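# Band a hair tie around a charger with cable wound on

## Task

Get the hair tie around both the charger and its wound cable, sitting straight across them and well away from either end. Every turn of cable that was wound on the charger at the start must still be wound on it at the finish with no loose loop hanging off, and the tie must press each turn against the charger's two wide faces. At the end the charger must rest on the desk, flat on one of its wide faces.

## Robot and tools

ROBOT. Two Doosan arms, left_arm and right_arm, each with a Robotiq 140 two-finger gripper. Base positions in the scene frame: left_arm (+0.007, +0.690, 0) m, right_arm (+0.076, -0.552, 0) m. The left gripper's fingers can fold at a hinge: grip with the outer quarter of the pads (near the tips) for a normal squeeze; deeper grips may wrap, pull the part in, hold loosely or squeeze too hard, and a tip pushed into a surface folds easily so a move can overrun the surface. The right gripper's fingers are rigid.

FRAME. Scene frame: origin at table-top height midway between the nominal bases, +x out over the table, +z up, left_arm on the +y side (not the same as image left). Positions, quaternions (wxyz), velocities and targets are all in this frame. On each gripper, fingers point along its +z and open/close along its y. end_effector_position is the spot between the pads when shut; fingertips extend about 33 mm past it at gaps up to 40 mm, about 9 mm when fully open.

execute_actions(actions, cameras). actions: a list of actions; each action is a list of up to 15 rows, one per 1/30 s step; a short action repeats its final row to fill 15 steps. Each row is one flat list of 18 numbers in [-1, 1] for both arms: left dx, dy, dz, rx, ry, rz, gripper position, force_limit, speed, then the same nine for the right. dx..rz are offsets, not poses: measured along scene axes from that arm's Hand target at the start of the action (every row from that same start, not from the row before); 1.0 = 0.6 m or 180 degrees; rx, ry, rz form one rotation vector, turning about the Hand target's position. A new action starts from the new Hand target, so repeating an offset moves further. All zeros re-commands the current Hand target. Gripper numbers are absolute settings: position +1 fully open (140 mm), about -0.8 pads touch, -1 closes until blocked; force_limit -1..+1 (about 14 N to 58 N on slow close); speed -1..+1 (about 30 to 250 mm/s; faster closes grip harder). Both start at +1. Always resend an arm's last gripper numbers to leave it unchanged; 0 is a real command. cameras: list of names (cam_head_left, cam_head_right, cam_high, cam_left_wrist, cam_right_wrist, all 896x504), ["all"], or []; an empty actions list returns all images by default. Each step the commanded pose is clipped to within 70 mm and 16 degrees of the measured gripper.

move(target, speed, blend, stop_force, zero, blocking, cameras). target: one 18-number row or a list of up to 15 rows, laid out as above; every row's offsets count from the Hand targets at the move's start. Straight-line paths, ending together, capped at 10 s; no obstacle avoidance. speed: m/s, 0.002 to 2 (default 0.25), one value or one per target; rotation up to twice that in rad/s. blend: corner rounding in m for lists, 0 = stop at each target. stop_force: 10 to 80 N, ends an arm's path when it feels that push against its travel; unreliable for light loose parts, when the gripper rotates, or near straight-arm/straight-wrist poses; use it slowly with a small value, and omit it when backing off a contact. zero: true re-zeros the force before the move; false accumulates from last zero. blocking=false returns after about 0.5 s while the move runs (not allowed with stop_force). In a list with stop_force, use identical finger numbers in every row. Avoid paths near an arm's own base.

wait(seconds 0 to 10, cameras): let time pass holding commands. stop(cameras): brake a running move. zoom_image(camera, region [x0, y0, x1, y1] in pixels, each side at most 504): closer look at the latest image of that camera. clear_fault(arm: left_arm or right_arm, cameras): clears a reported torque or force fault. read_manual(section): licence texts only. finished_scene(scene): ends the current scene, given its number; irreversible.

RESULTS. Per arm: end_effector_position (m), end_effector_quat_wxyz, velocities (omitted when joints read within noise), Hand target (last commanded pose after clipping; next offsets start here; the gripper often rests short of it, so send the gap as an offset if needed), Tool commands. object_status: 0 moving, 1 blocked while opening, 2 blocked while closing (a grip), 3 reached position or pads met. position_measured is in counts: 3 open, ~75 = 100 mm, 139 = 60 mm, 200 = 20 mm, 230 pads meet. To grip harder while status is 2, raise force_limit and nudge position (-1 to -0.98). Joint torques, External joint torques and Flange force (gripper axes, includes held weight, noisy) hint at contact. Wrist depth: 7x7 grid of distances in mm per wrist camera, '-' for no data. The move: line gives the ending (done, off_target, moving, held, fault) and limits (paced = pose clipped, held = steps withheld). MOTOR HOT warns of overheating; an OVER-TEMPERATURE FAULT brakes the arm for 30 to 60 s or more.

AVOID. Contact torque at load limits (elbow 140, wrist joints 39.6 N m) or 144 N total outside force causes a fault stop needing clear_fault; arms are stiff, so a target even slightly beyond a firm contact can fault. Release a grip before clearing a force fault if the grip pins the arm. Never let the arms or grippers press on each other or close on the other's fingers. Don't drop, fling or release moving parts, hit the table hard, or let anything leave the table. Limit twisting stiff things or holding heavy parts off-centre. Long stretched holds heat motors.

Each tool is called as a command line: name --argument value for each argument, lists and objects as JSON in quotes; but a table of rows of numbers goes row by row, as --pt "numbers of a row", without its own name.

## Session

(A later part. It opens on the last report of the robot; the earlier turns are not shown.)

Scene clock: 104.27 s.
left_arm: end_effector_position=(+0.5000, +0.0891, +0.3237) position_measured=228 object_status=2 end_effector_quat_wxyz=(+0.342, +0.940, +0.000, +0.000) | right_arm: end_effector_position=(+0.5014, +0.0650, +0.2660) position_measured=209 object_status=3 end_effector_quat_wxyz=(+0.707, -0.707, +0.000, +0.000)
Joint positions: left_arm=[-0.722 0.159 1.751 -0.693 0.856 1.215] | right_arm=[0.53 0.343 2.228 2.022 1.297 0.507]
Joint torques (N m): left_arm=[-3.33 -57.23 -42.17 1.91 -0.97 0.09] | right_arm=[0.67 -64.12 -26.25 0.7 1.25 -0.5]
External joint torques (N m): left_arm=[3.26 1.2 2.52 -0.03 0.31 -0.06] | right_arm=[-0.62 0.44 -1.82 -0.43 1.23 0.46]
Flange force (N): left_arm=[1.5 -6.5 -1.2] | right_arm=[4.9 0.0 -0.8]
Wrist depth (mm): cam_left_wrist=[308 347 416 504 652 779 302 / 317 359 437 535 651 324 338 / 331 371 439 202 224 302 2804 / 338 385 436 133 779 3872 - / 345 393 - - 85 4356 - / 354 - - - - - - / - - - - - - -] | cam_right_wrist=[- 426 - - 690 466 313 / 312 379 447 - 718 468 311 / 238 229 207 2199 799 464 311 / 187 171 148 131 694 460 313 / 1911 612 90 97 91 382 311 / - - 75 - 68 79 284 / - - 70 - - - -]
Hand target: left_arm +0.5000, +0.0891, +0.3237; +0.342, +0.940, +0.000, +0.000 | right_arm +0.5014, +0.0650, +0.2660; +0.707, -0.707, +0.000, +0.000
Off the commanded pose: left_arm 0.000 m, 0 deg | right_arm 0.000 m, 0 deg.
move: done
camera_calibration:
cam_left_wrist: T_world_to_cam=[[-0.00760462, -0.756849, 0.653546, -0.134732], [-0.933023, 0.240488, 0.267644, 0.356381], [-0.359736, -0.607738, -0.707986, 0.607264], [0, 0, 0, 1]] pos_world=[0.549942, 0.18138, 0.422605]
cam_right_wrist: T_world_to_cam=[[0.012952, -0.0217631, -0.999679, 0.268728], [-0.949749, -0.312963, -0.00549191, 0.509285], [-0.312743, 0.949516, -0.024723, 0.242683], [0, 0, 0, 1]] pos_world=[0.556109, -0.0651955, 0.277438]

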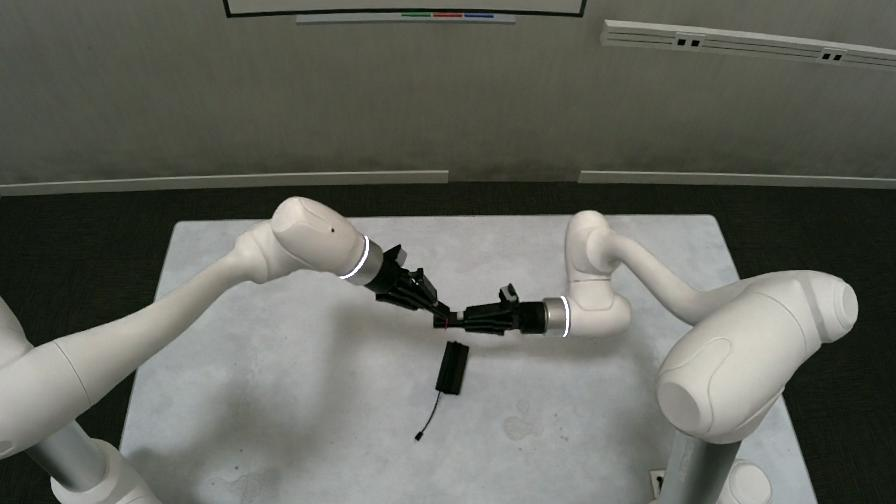

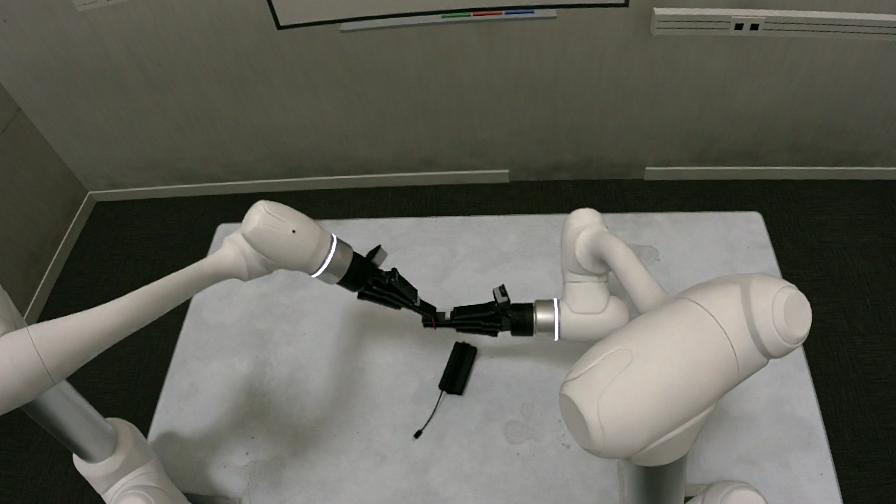

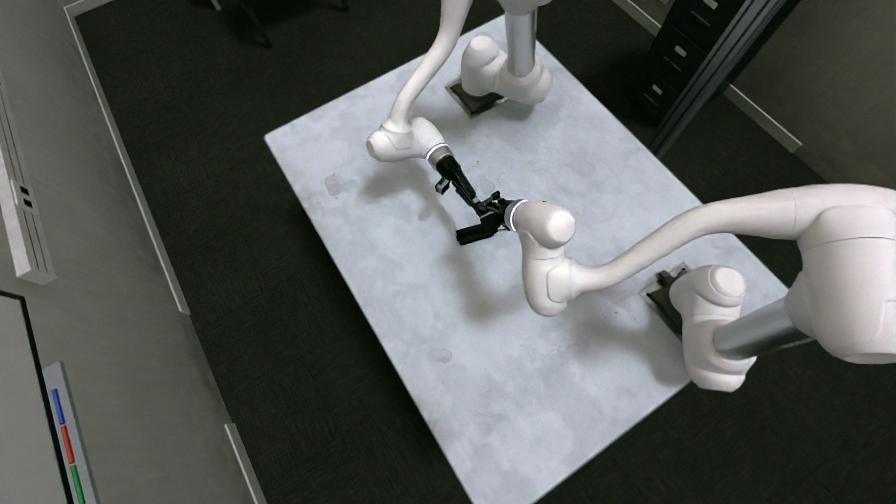

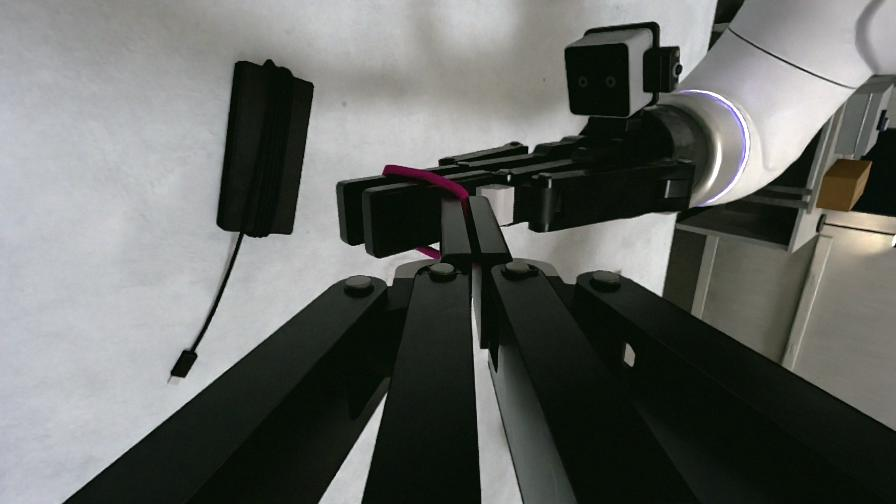

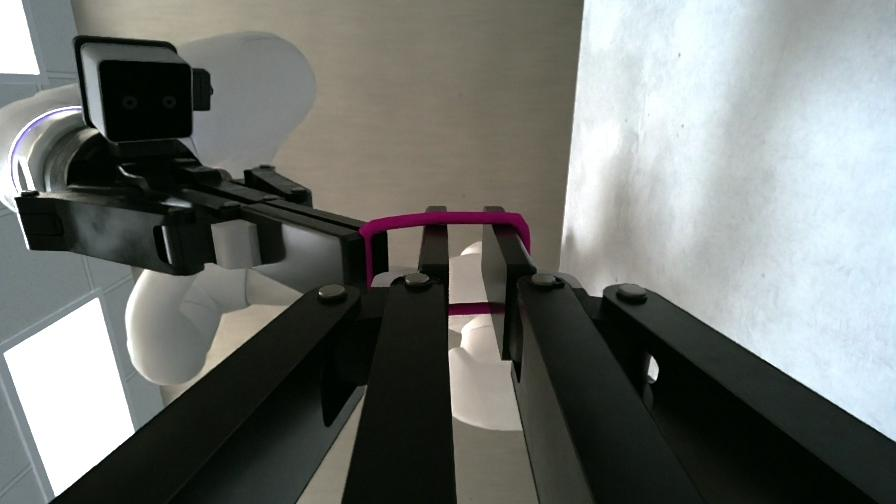

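move --target '[0,0,0,0,0,0,-1,0,-1,0,-0.03,0,0,0,0,-0.635,0.5,-1]' --speed 0.06 --cameras '["cam_left_wrist","cam_right_wrist"]'

zoom_image --camera "cam_left_wrist" --region '[300, 80, 600, 330]'

Scene clock: 107.73 s.
left_arm: end_effector_position=(+0.5000, +0.0891, +0.3237) position_measured=228 object_status=2 end_effector_quat_wxyz=(+0.342, +0.940, +0.000, +0.000) | right_arm: end_effector_position=(+0.5014, +0.0470, +0.2660) position_measured=209 object_status=3 end_effector_quat_wxyz=(+0.707, -0.707, +0.000, +0.000)
Joint positions: left_arm=[-0.722 0.159 1.751 -0.693 0.856 1.215] | right_arm=[0.499 0.332 2.246 1.996 1.316 0.508]
Joint torques (N m): left_arm=[-2.55 -57.84 -42.24 1.95 -0.94 0.08] | right_arm=[-0.15 -62.37 -25.89 0.6 1.04 -0.55]
External joint torques (N m): left_arm=[2.56 1.65 2.32 -0.05 0.26 -0.05] | right_arm=[0.26 -0.04 -1.92 -0.27 1.45 0.5]
Flange force (N): left_arm=[1.5 -5.5 -0.1] | right_arm=[3.7 -0.7 0.4]
Wrist depth (mm): cam_left_wrist=[308 350 418 505 663 813 310 / 316 361 436 539 654 338 341 / 330 370 441 207 223 321 2904 / 337 387 463 133 795 3999 - / 349 393 - - 85 - - / 352 - - - - - - / - - - - - - -] | cam_right_wrist=[- 400 - - 779 463 311 / 319 389 439 2994 904 467 311 / 258 237 197 2792 907 461 313 / - 196 168 119 712 467 313 / - 634 90 97 91 383 310 / - - 75 - 68 79 283 / - - 70 - - - -]
Hand target: left_arm +0.5000, +0.0891, +0.3237; +0.342, +0.940, +0.000, +0.000 | right_arm +0.5014, +0.0470, +0.2660; +0.707, -0.707, +0.000, +0.000
Off the commanded pose: left_arm 0.000 m, 0 deg | right_arm 0.000 m, 0 deg.
move: done
camera_calibration:
cam_left_wrist: T_world_to_cam=[[-0.00762728, -0.756889, 0.653499, -0.134693], [-0.933032, 0.240472, 0.267627, 0.356396], [-0.359712, -0.607694, -0.708036, 0.607263], [0, 0, 0, 1]] pos_world=[0.549941, 0.18138, 0.422605]
cam_right_wrist: T_world_to_cam=[[0.012952, -0.0217631, -0.999679, 0.268336], [-0.949749, -0.312963, -0.00549191, 0.503651], [-0.312743, 0.949516, -0.024723, 0.259774], [0, 0, 0, 1]] pos_world=[0.556109, -0.0831955, 0.277438]
Images, in order (width x height): cam_left_wrist 896x504, cam_right_wrist 896x504.

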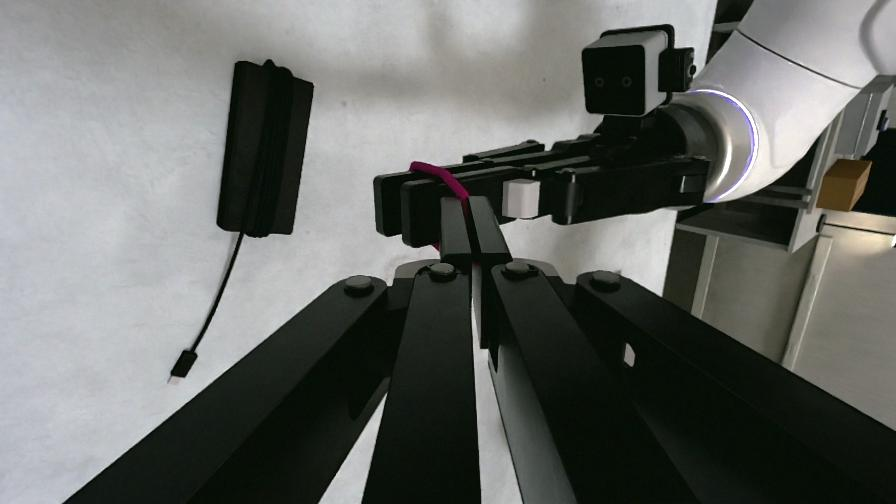

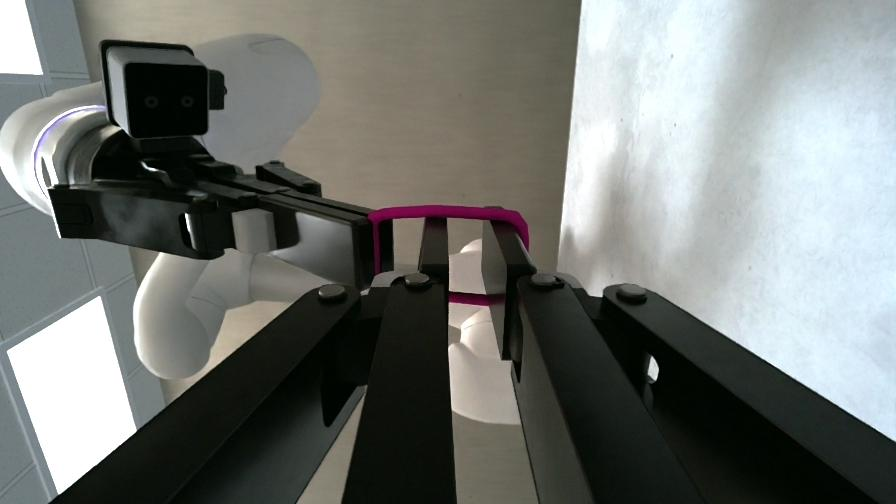

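Scaled by 1.680 from the camera's 896x504 image, which has a finer 1280x720 frame.

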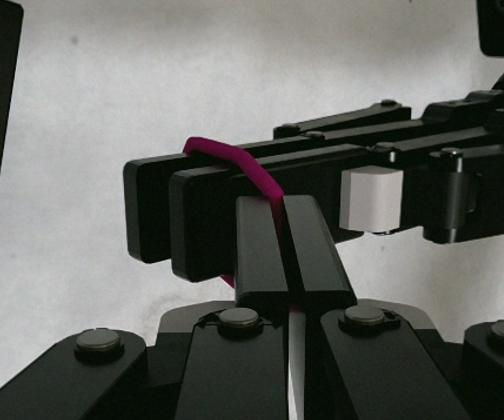

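execute_actions --actions '[[[0,0,0,0,0,0,-0.7,0,-1,0,0,0,0,0,0,-0.635,0.5,-1]],[[0,0,0,0,0,0,-0.7,0,-1,0,0,0,0,0,0,-0.635,0.5,-1]]]' --cameras '["cam_left_wrist","cam_right_wrist"]'

zoom_image --camera "cam_left_wrist" --region '[300, 80, 600, 330]'

Scene clock: 111.20 s.
left_arm: end_effector_position=(+0.5000, +0.0891, +0.3237) position_measured=217 object_status=3 end_effector_quat_wxyz=(+0.342, +0.940, +0.000, +0.000) | right_arm: end_effector_position=(+0.5014, +0.0470, +0.2660) position_measured=209 object_status=3 end_effector_quat_wxyz=(+0.707, -0.707, +0.000, +0.000)
Joint positions: left_arm=[-0.722 0.159 1.751 -0.693 0.856 1.215] | right_arm=[0.499 0.332 2.246 1.996 1.316 0.508]
Joint torques (N m): left_arm=[-2.8 -55.64 -40.96 2.13 -0.88 0.02] | right_arm=[0.44 -64.42 -26.81 1 2.02 -0.5]
External joint torques (N m): left_arm=[2.92 -0.73 1.21 -0.24 0.22 0.01] | right_arm=[-0.49 2.05 -0.91 -0.64 0.46 0.45]
External joint torques at the end of the 1st action: left_arm=[2.44 -0.31 1.35 -0.29 0.25 -0.03] | right_arm=[0 1.75 -0.68 -0.69 0.52 0.45]
Flange force (N): left_arm=[0.7 -5.1 -2.9] | right_arm=[4.9 2.4 -0.2]
Flange force at the end of the 1st action (N): left_arm=[0.5 -4.7 -2.1] | right_arm=[3.9 2.0 0.1]
Wrist depth (mm): cam_left_wrist=[308 349 418 508 658 813 311 / 317 360 435 540 663 325 345 / 329 367 449 208 223 316 2904 / 338 386 466 133 779 3587 - / 348 388 92 - - - - / 354 - - - - - - / - - - - - - -] | cam_right_wrist=[2389 424 - - 704 465 310 / 327 388 453 - 815 468 310 / 259 236 224 - 802 465 311 / 2088 193 168 130 704 465 311 / - 631 90 96 91 381 313 / - - 75 - 68 79 284 / - - 70 - - - -]
Hand target: left_arm +0.5000, +0.0891, +0.3237; +0.342, +0.940, +0.000, +0.000 | right_arm +0.5014, +0.0470, +0.2660; +0.707, -0.707, +0.000, +0.000
Off the commanded pose: left_arm 0.000 m, 0 deg | right_arm 0.000 m, 0 deg.
camera_calibration:
cam_left_wrist: T_world_to_cam=[[-0.00762728, -0.756889, 0.653499, -0.134758], [-0.933032, 0.240472, 0.267627, 0.356369], [-0.359712, -0.607694, -0.708036, 0.607334], [0, 0, 0, 1]] pos_world=[0.549941, 0.18138, 0.422705]
cam_right_wrist: T_world_to_cam=[[0.0128577, -0.0217961, -0.99968, 0.268385], [-0.949751, -0.312962, -0.00539195, 0.503624], [-0.312744, 0.949516, -0.0247248, 0.259775], [0, 0, 0, 1]] pos_world=[0.55611, -0.0831954, 0.277438]
Images, in order (width x height): cam_left_wrist 896x504, cam_right_wrist 896x504.

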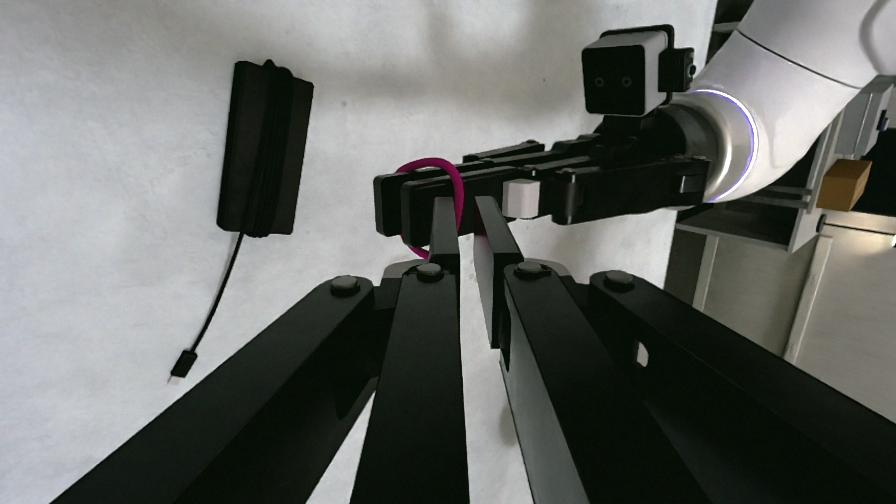

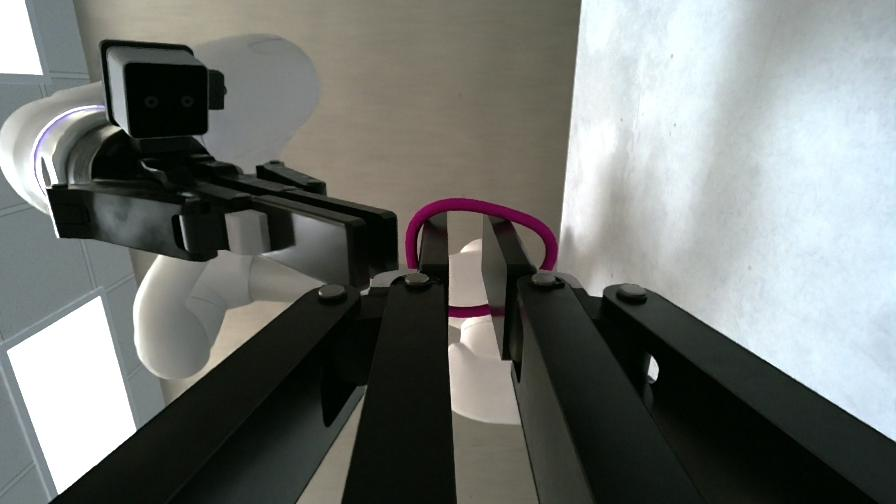

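Scaled by 1.680 from the camera's 896x504 image, which has a finer 1280x720 frame.

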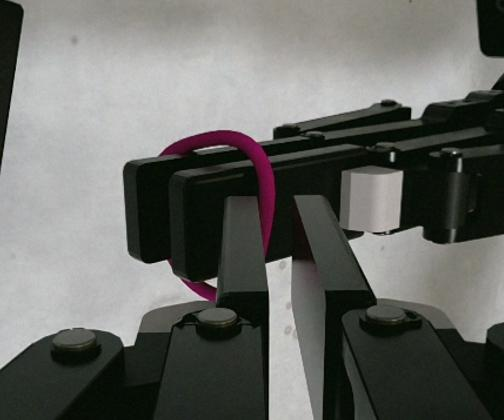

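move --pt "0 0.08 0.0953 0 0 0 -0.7 0 -1 0 0 0 0 0 0 -0.635 0.5 -1" --speed 0.1 --cameras '["cam_left_wrist","cam_right_wrist"]'

zoom_image --camera "cam_left_wrist" --region '[300, 80, 600, 330]'

Scene clock: 120.47 s.
left_arm: end_effector_position=(+0.5000, +0.1370, +0.3809) position_measured=217 object_status=3 end_effector_quat_wxyz=(+0.342, +0.940, +0.000, +0.000) | right_arm: end_effector_position=(+0.5014, +0.0470, +0.2660) position_measured=209 object_status=3 end_effector_quat_wxyz=(+0.707, -0.707, +0.000, +0.000)
Joint positions: left_arm=[-0.662 0.088 1.726 -0.663 0.967 1.195] | right_arm=[0.499 0.332 2.246 1.996 1.316 0.508]
Joint torques (N m): left_arm=[-3.09 -50.45 -42.05 2.21 -0.86 0.11] | right_arm=[0.27 -64.28 -26.95 0.98 2.01 -0.54]
External joint torques (N m): left_arm=[2.99 0.05 0.76 -0.26 0.17 -0.08] | right_arm=[-0.15 1.89 -0.85 -0.64 0.48 0.49]
Flange force (N): left_arm=[2.2 -4.3 -2.3] | right_arm=[4.4 2.0 0.2]
Wrist depth (mm): cam_left_wrist=[349 397 475 569 751 408 357 / 359 411 515 596 695 411 1983 / 370 433 530 273 311 2568 2710 / 386 439 525 133 874 3696 4280 / 398 445 92 - - - - / 389 - - - - - - / - - - - - - -] | cam_right_wrist=[- 477 - - 733 464 310 / 367 455 - - 820 464 312 / 252 232 - - 772 464 313 / - 644 920 119 708 461 313 / - 672 90 97 91 382 312 / - - 75 - 68 79 285 / - - 70 - - - -]
Hand target: left_arm +0.5000, +0.1371, +0.3809; +0.342, +0.940, +0.000, +0.000 | right_arm +0.5014, +0.0470, +0.2660; +0.707, -0.707, +0.000, +0.000
Off the commanded pose: left_arm 0.000 m, 0 deg | right_arm 0.000 m, 0 deg.
move: done
camera_calibration:
cam_left_wrist: T_world_to_cam=[[-0.0075657, -0.756904, 0.653482, -0.13584], [-0.933033, 0.240422, 0.26767, 0.32956], [-0.359712, -0.607695, -0.708035, 0.676872], [0, 0, 0, 1]] pos_world=[0.549942, 0.22928, 0.479805]
cam_right_wrist: T_world_to_cam=[[0.012952, -0.0217631, -0.999679, 0.268336], [-0.949749, -0.312963, -0.00549191, 0.503651], [-0.312743, 0.949516, -0.024723, 0.259774], [0, 0, 0, 1]] pos_world=[0.556109, -0.0831955, 0.277438]
Images, in order (width x height): cam_left_wrist 896x504, cam_right_wrist 896x504.

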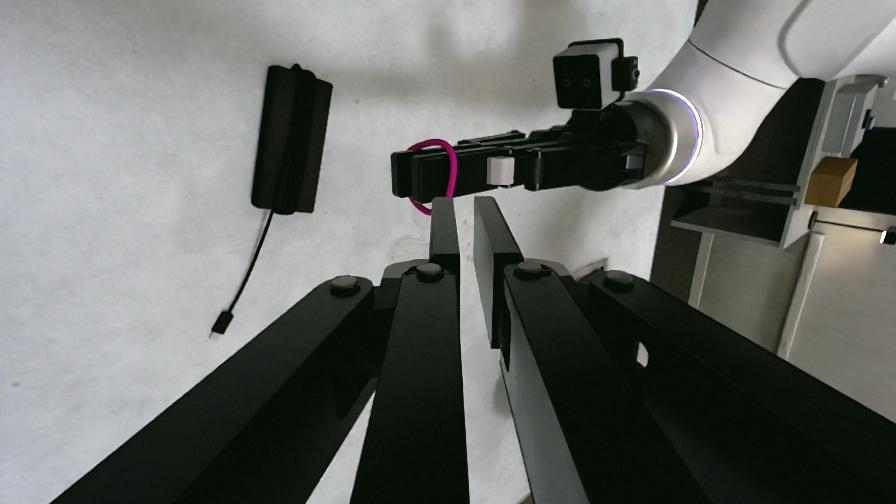

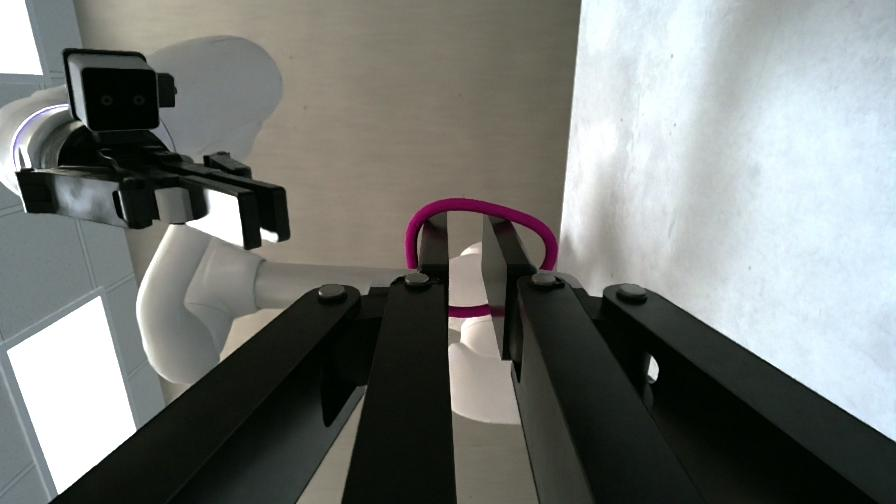

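Scaled by 1.680 from the camera's 896x504 image, which has a finer 1280x720 frame.

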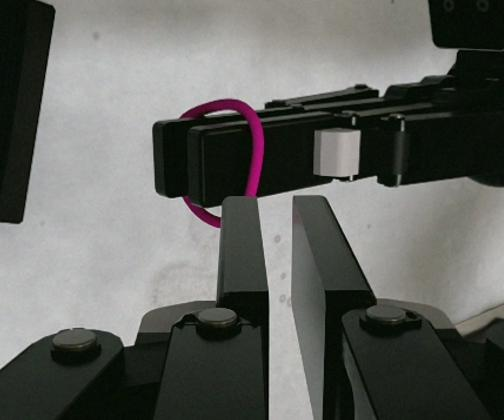

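execute_actions --actions '[[[0,0,0,0,0,0,-0.7,0,-1,0,0,0,0,0,0,-0.53,0.5,-1]]]'

move --target '[-0.0733,-0.1318,-0.3682,0.0445,0.3128,0.8598,0.2,-1,0,0,-0.578,0.0567,0,-0.5,0,-0.53,0.5,-1]' --speed 0.35 --cameras '["cam_left_wrist","cam_right_wrist"]'

zoom_image --camera "cam_left_wrist" --region '[200, 0, 700, 504]'

Scene clock: 125.87 s.
left_arm: end_effector_position=(+0.5000, +0.1371, +0.3809) position_measured=217 object_status=3 end_effector_quat_wxyz=(+0.342, +0.940, +0.000, +0.000) | right_arm: end_effector_position=(+0.5014, +0.0470, +0.2660) position_measured=196 object_status=3 end_effector_quat_wxyz=(+0.707, -0.707, +0.000, +0.000)
Joint positions: left_arm=[-0.662 0.088 1.726 -0.663 0.967 1.195] | right_arm=[0.499 0.332 2.246 1.996 1.316 0.508]
Joint torques (N m): left_arm=[-2.65 -49.72 -42.09 2.23 -0.84 0.12] | right_arm=[0.56 -64.31 -27.01 1 2.01 -0.59]
External joint torques (N m): left_arm=[2.85 -0.6 1.1 -0.27 0.15 -0.09] | right_arm=[-0.34 1.98 -0.71 -0.67 0.47 0.54]
Flange force (N): left_arm=[0.7 -5.0 -2.6] | right_arm=[4.5 2.1 -0.2]
Wrist depth (mm): cam_left_wrist=[348 399 475 577 748 404 357 / 360 414 479 604 693 395 2218 / 370 429 554 271 309 2515 3012 / 387 436 530 134 813 3127 3485 / 399 441 92 - - - - / 393 - - - - - - / - - - - - - -] | cam_right_wrist=[1926 465 - 2301 722 459 311 / 367 449 - - 796 461 311 / 252 231 - - 789 465 311 / - 629 945 148 710 464 312 / - 657 90 112 95 95 311 / - - 75 - 68 80 274 / - - - - - - -]
Hand target: left_arm +0.5000, +0.1371, +0.3809; +0.342, +0.940, +0.000, +0.000 | right_arm +0.5014, +0.0470, +0.2660; +0.707, -0.707, +0.000, +0.000
Off the commanded pose: left_arm 0.000 m, 0 deg | right_arm 0.000 m, 0 deg.

Scene clock: 130.50 s.
left_arm: end_effector_position=(+0.4560, +0.0580, +0.1600) position_measured=104 object_status=3 end_effector_quat_wxyz=(-0.001, +0.140, +0.990, +0.000) | right_arm: end_effector_position=(+0.5014, -0.2998, +0.3000) position_measured=196 object_status=3 end_effector_quat_wxyz=(+0.500, -0.500, -0.500, -0.500)
Joint positions: left_arm=[-0.999 0.435 1.544 -0.001 1.163 -2.287] | right_arm=[-0.258 0.188 2.354 1.35 1.72 -0.988]
Joint torques (N m): left_arm=[-2.59 -82.27 -39.47 4.15 -0.2 -0.01] | right_arm=[0.9 -49.79 -26.5 2.64 1.93 -0.48]
External joint torques (N m): left_arm=[2.85 0.27 1.17 -0.24 0.24 0.01] | right_arm=[-0.84 2.96 -0.58 -0.55 0.44 0.47]
Flange force (N): left_arm=[-0.8 4.0 0.9] | right_arm=[-4.0 4.1 -4.3]
Wrist depth (mm): cam_left_wrist=[263 263 265 265 268 269 270 / 276 276 278 278 281 282 283 / 291 290 290 272 296 297 300 / 308 307 142 286 166 308 317 / - - 327 325 334 90 - / - - 353 356 357 - - / - - 378 380 384 - -] | cam_right_wrist=[- 2161 927 411 2824 - 1668 / - - 974 417 - - 1657 / - 990 1095 441 - - - / 938 1014 1002 148 1053 779 1646 / 704 751 90 112 95 91 - / 565 - 75 - 68 79 511 / - - - - - - -]
Hand target: left_arm +0.4560, +0.0580, +0.1600; -0.001, +0.140, +0.990, +0.000 | right_arm +0.5014, -0.2998, +0.3000; +0.500, -0.500, -0.500, -0.500
Off the commanded pose: left_arm 0.000 m, 0 deg | right_arm 0.000 m, 0 deg.
move: done
camera_calibration:
cam_left_wrist: T_world_to_cam=[[0.28481, 0.958478, 0.0142687, -0.182171], [0.893153, -0.270745, 0.359132, -0.451232], [0.348083, -0.0895403, -0.933178, 0.139889], [0, 0, 0, 1]] pos_world=[0.40621, 0.0649637, 0.295192]
cam_right_wrist: T_world_to_cam=[[0.999682, -0.0217017, 0.0128247, -0.503687], [0.00539018, -0.312961, -0.949751, 0.199673], [0.0246249, 0.949518, -0.312745, 0.507157], [0, 0, 0, 1]] pos_world=[0.489962, -0.429996, 0.35471]
Images, in order (width x height): cam_left_wrist 896x504, cam_right_wrist 896x504.

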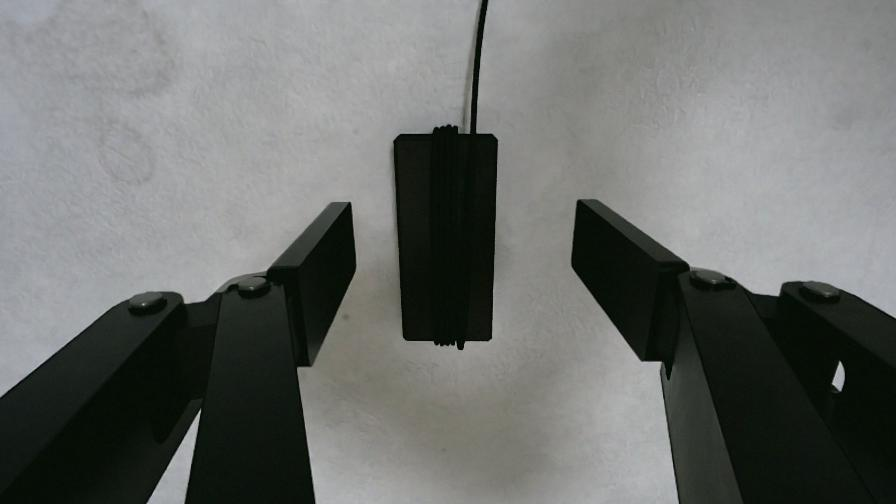

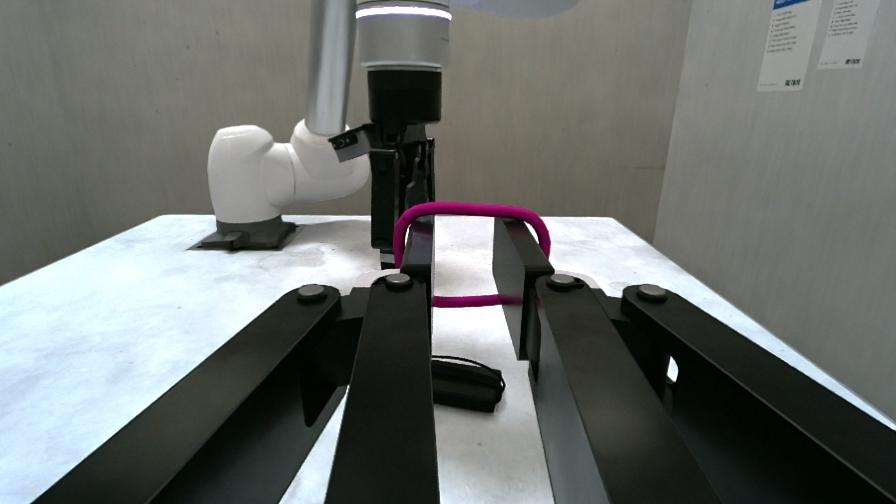

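Scaled by 1.000.

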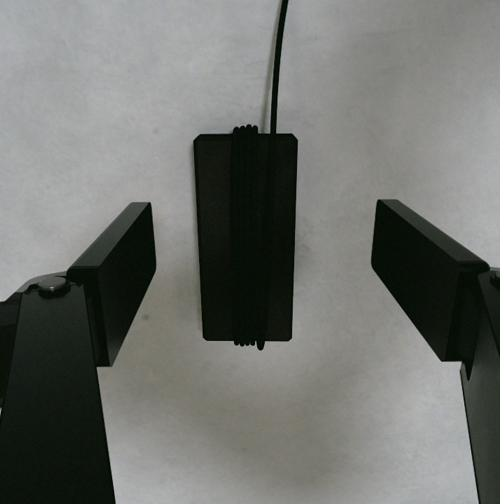

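move --pt "-0.012 -0.0065 -0.12 0 0 0 0.2 -1 0 0 0 0 0 0 0 -0.53 0.5 -1" --pt "-0.012 -0.0065 -0.203 0 0 0 0.2 -1 0 0 0 0 0 0 0 -0.53 0.5 -1" --speed '[0.15,0.05]' --blend '[0.02,0]' --cameras '["cam_left_wrist"]'

Scene clock: 139.60 s.
left_arm: end_effector_position=(+0.4489, +0.0541, +0.0382) position_measured=104 object_status=3 end_effector_quat_wxyz=(-0.001, +0.140, +0.990, +0.000) | right_arm: end_effector_position=(+0.5014, -0.2998, +0.3000) position_measured=196 object_status=3 end_effector_quat_wxyz=(+0.500, -0.500, -0.500, -0.500)
Joint positions: left_arm=[-1.009 0.529 1.644 -0.001 0.969 -2.297] | right_arm=[-0.258 0.188 2.354 1.35 1.72 -0.988]
Joint torques (N m): left_arm=[-2.59 -87.12 -35.81 3.75 -0.15 0.04] | right_arm=[0.2 -49.42 -26.45 2.63 1.9 -0.45]
External joint torques (N m): left_arm=[2.47 0.47 1.41 -0.24 0.19 -0.04] | right_arm=[-0.11 2.07 -0.63 -0.54 0.48 0.45]
Flange force (N): left_arm=[-0.2 3.8 1.0] | right_arm=[-2.3 3.5 -2.5]
Wrist depth (mm): cam_left_wrist=[151 153 152 156 156 157 157 / 159 161 162 163 164 165 166 / 169 170 170 168 171 174 174 / 178 180 141 153 156 179 185 / - - 191 162 191 90 - / - - 206 171 206 - - / - - 220 188 222 - -] | cam_right_wrist=[- - 403 416 507 - 1593 / - - 451 432 472 2367 - / - 1023 1057 448 - - - / 924 1031 1027 148 1053 - - / 692 753 90 112 95 91 1657 / 569 - 75 - 68 80 65 / - - - - - - -]
Hand target: left_arm +0.4488, +0.0541, +0.0382; -0.001, +0.140, +0.990, +0.000 | right_arm +0.5014, -0.2998, +0.3000; +0.500, -0.500, -0.500, -0.500
Off the commanded pose: left_arm 0.000 m, 0 deg | right_arm 0.000 m, 0 deg.
move: done
camera_calibration:
cam_left_wrist: T_world_to_cam=[[0.284668, 0.958519, 0.0143162, -0.174599], [0.893196, -0.270632, 0.359108, -0.402135], [0.348087, -0.0894396, -0.933186, 0.0283787], [0, 0, 0, 1]] pos_world=[0.39901, 0.0610639, 0.173392]
Images, in order (width x height): cam_left_wrist 896x504.

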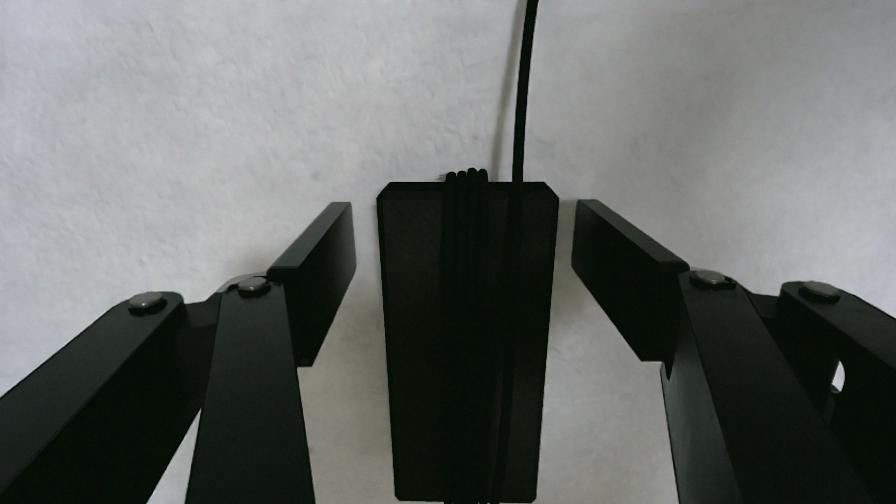

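execute_actions --actions '[[[0,0,0,0,0,0,-1,0,-1,0,0,0,0,0,0,-0.53,0.5,-1]],[[0,0,0,0,0,0,-1,0,-1,0,0,0,0,0,0,-0.53,0.5,-1]],[[0,0,0,0,0,0,-1,0,-1,0,0,0,0,0,0,-0.53,0.5,-1]]]' --cameras '["cam_left_wrist"]'

Scene clock: 143.13 s.
left_arm: end_effector_position=(+0.4488, +0.0541, +0.0382) position_measured=139 object_status=2 end_effector_quat_wxyz=(-0.001, +0.140, +0.990, +0.000) | right_arm: end_effector_position=(+0.5014, -0.2998, +0.3000) position_measured=196 object_status=3 end_effector_quat_wxyz=(+0.500, -0.500, -0.500, -0.500)
Joint positions: left_arm=[-1.009 0.529 1.644 -0.001 0.969 -2.297] | right_arm=[-0.258 0.188 2.354 1.35 1.72 -0.988]
Joint torques (N m): left_arm=[-2.27 -86.76 -35.43 3.72 -0.28 0.01] | right_arm=[0.32 -49.27 -26.19 2.68 1.86 -0.48]
External joint torques (N m): left_arm=[2.24 0.69 1.27 -0.24 0.33 -0.01] | right_arm=[-0.32 2.13 -0.94 -0.59 0.51 0.48]
External joint torques at the end of the 1st action: left_arm=[2.54 1.12 1.29 -0.22 0.25 0.02] | right_arm=[-0.41 2.38 -0.9 -0.62 0.49 0.4]
External joint torques at the end of the 2nd action: left_arm=[2.9 0.05 1.05 -0.27 0.33 -0.01] | right_arm=[-0.79 2.89 -0.81 -0.58 0.45 0.48]
Flange force (N): left_arm=[-0.7 3.2 0.9] | right_arm=[-2.2 3.9 -3.2]
Flange force at the end of the 1st action (N): left_arm=[-1.3 3.2 1.5] | right_arm=[-2.9 4.0 -3.5]
Flange force at the end of the 2nd action (N): left_arm=[-0.9 4.0 0.2] | right_arm=[-3.7 4.4 -4.3]
Wrist depth (mm): cam_left_wrist=[151 153 153 156 155 156 157 / 159 161 161 163 165 165 165 / 169 170 170 168 170 173 175 / 179 180 134 153 151 181 187 / 187 - - 163 162 90 194 / - - 205 173 177 - - / - - - 187 216 - -] | cam_right_wrist=[- - 391 418 2389 - 1702 / - - 1044 431 509 - 1679 / - 1080 1053 443 - - - / 938 998 1035 148 1040 - - / 710 762 90 112 95 91 - / 567 - 75 - 68 80 65 / - - - - - - -]
Hand target: left_arm +0.4488, +0.0541, +0.0382; -0.001, +0.140, +0.990, +0.000 | right_arm +0.5014, -0.2998, +0.3000; +0.500, -0.500, -0.500, -0.500
Off the commanded pose: left_arm 0.000 m, 0 deg | right_arm 0.000 m, 0 deg.
camera_calibration:
cam_left_wrist: T_world_to_cam=[[0.284668, 0.958519, 0.0143162, -0.174597], [0.893196, -0.270632, 0.359108, -0.402099], [0.348087, -0.0894396, -0.933186, 0.0282854], [0, 0, 0, 1]] pos_world=[0.39901, 0.0610639, 0.173292]
Images, in order (width x height): cam_left_wrist 896x504.

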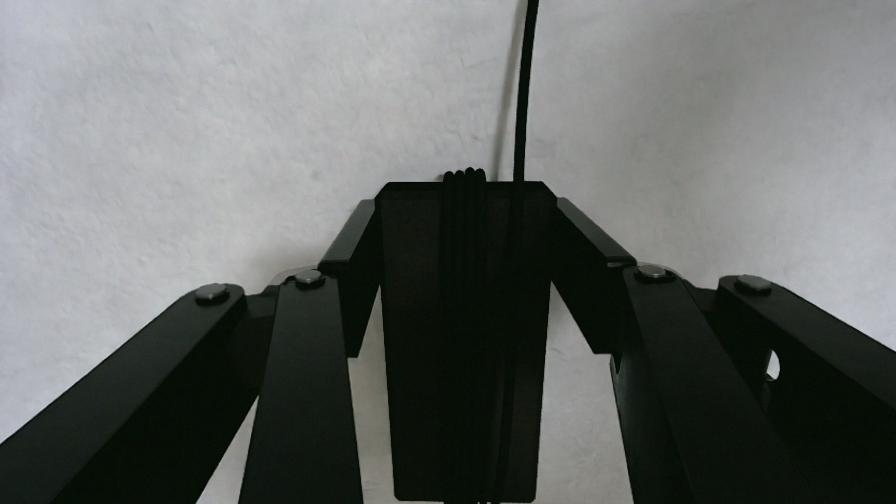

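move --pt "0 0 0.1 0 0 0 -1 0 -1 0 0 0 0 0 0 -0.53 0.5 -1" --pt "0.085 -0.0068 0.37 0 0 -0.41 -1 0 -1 0 0 0 0 0 0 -0.53 0.5 -1" --speed '[0.08,0.2]' --blend '[0.02,0]' --cameras '["all"]'

zoom_image --camera "cam_right_wrist" --region '[250, 150, 700, 500]'

Scene clock: 150.13 s.
left_arm: end_effector_position=(+0.4998, +0.0500, +0.2602) position_measured=139 object_status=2 end_effector_quat_wxyz=(+0.000, +0.706, +0.708, +0.000) | right_arm: end_effector_position=(+0.5014, -0.2998, +0.3000) position_measured=196 object_status=3 end_effector_quat_wxyz=(+0.500, -0.500, -0.500, -0.500)
Joint positions: left_arm=[-0.959 0.435 1.355 0.001 1.352 -0.96] | right_arm=[-0.258 0.188 2.354 1.35 1.72 -0.988]
Joint torques (N m): left_arm=[-2.81 -87.27 -43.05 4.37 -0.3 0.07] | right_arm=[0.52 -49.14 -26.25 2.69 1.89 -0.48]
External joint torques (N m): left_arm=[2.61 3.08 2.29 -0.16 0.32 -0.07] | right_arm=[-0.62 2.18 -0.87 -0.58 0.48 0.48]
Flange force (N): left_arm=[2.0 2.4 3.6] | right_arm=[-2.4 3.7 -3.8]
Wrist depth (mm): cam_left_wrist=[356 353 356 355 357 362 361 / 371 374 374 377 375 379 381 / 394 397 393 387 392 399 403 / 416 417 134 152 150 425 428 / 433 - - 163 142 90 452 / - - - 171 171 - - / - - - 187 - - -] | cam_right_wrist=[- - 982 423 - - 1841 / - - 1035 446 - - - / - 1002 1027 460 - - 1957 / 982 1040 1023 148 1027 - - / 702 751 90 112 95 91 - / 567 - 75 499 68 80 65 / - - - - - - -]
Hand target: left_arm +0.4998, +0.0500, +0.2602; +0.000, +0.706, +0.708, +0.000 | right_arm +0.5014, -0.2998, +0.3000; +0.500, -0.500, -0.500, -0.500
Off the commanded pose: left_arm 0.000 m, 0 deg | right_arm 0.000 m, 0 deg.
move: done
camera_calibration:
cam_left_wrist: T_world_to_cam=[[0.999879, -0.00593318, 0.0143836, -0.497649], [-0.0107037, -0.933231, 0.359117, -0.043543], [0.0112925, -0.359228, -0.933182, 0.399276], [0, 0, 0, 1]] pos_world=[0.492614, 0.0998429, 0.395392]
cam_right_wrist: T_world_to_cam=[[0.999679, -0.0217631, 0.012952, -0.503757], [0.00549191, -0.312963, -0.949749, 0.199622], [0.024723, 0.949516, -0.312743, 0.507107], [0, 0, 0, 1]] pos_world=[0.489962, -0.429995, 0.354709]

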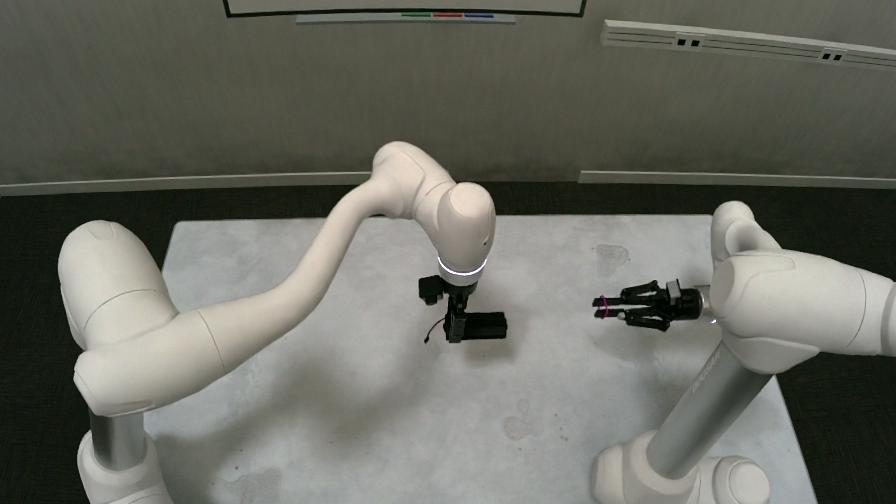

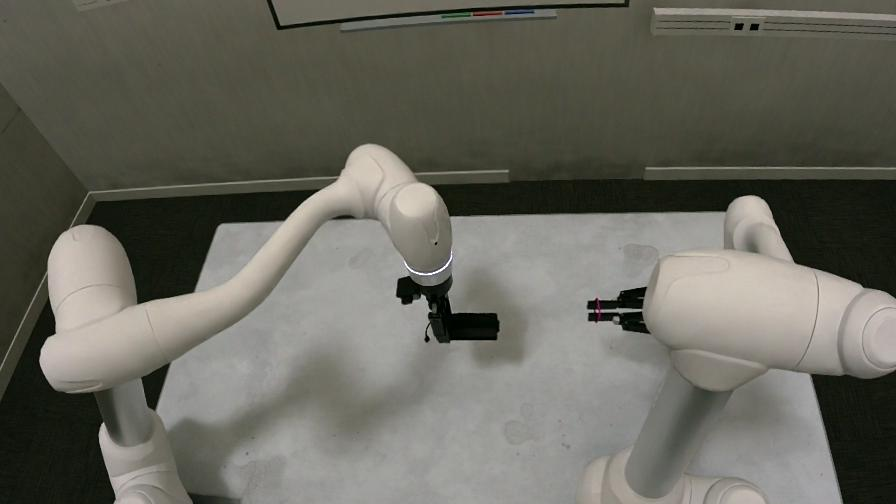

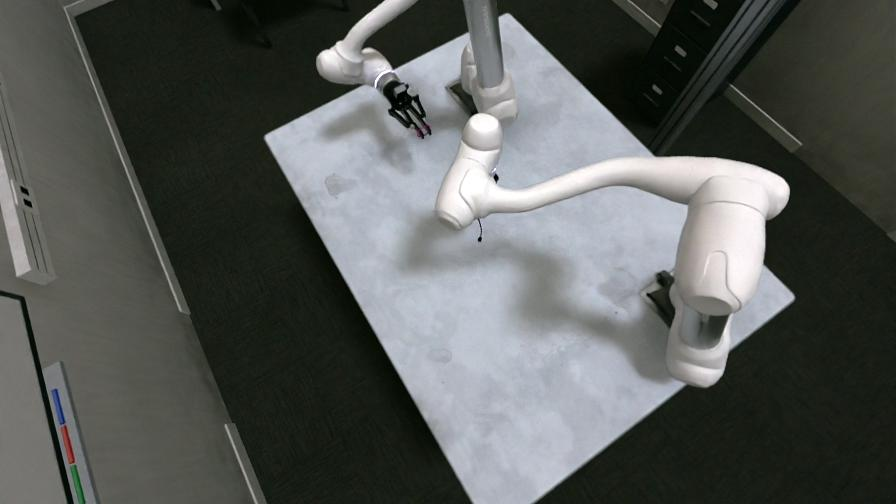

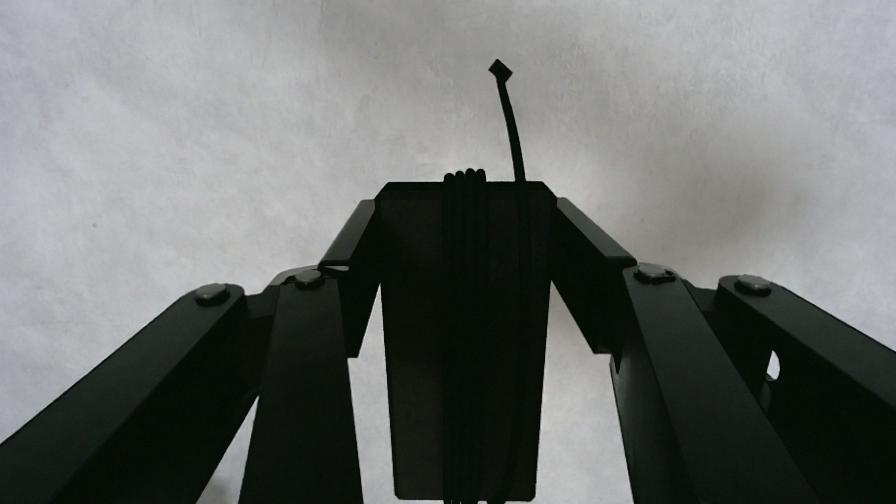

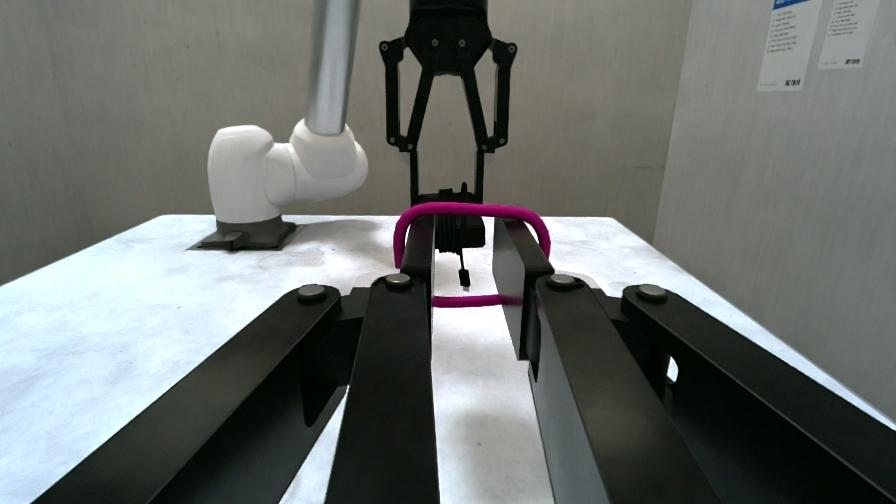

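Scaled by 1.120 from the camera's 896x504 image, which has a finer 1280x720 frame.

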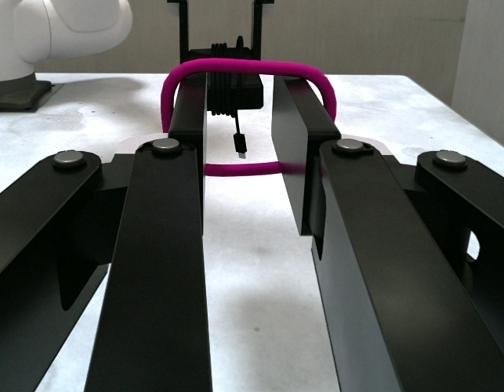

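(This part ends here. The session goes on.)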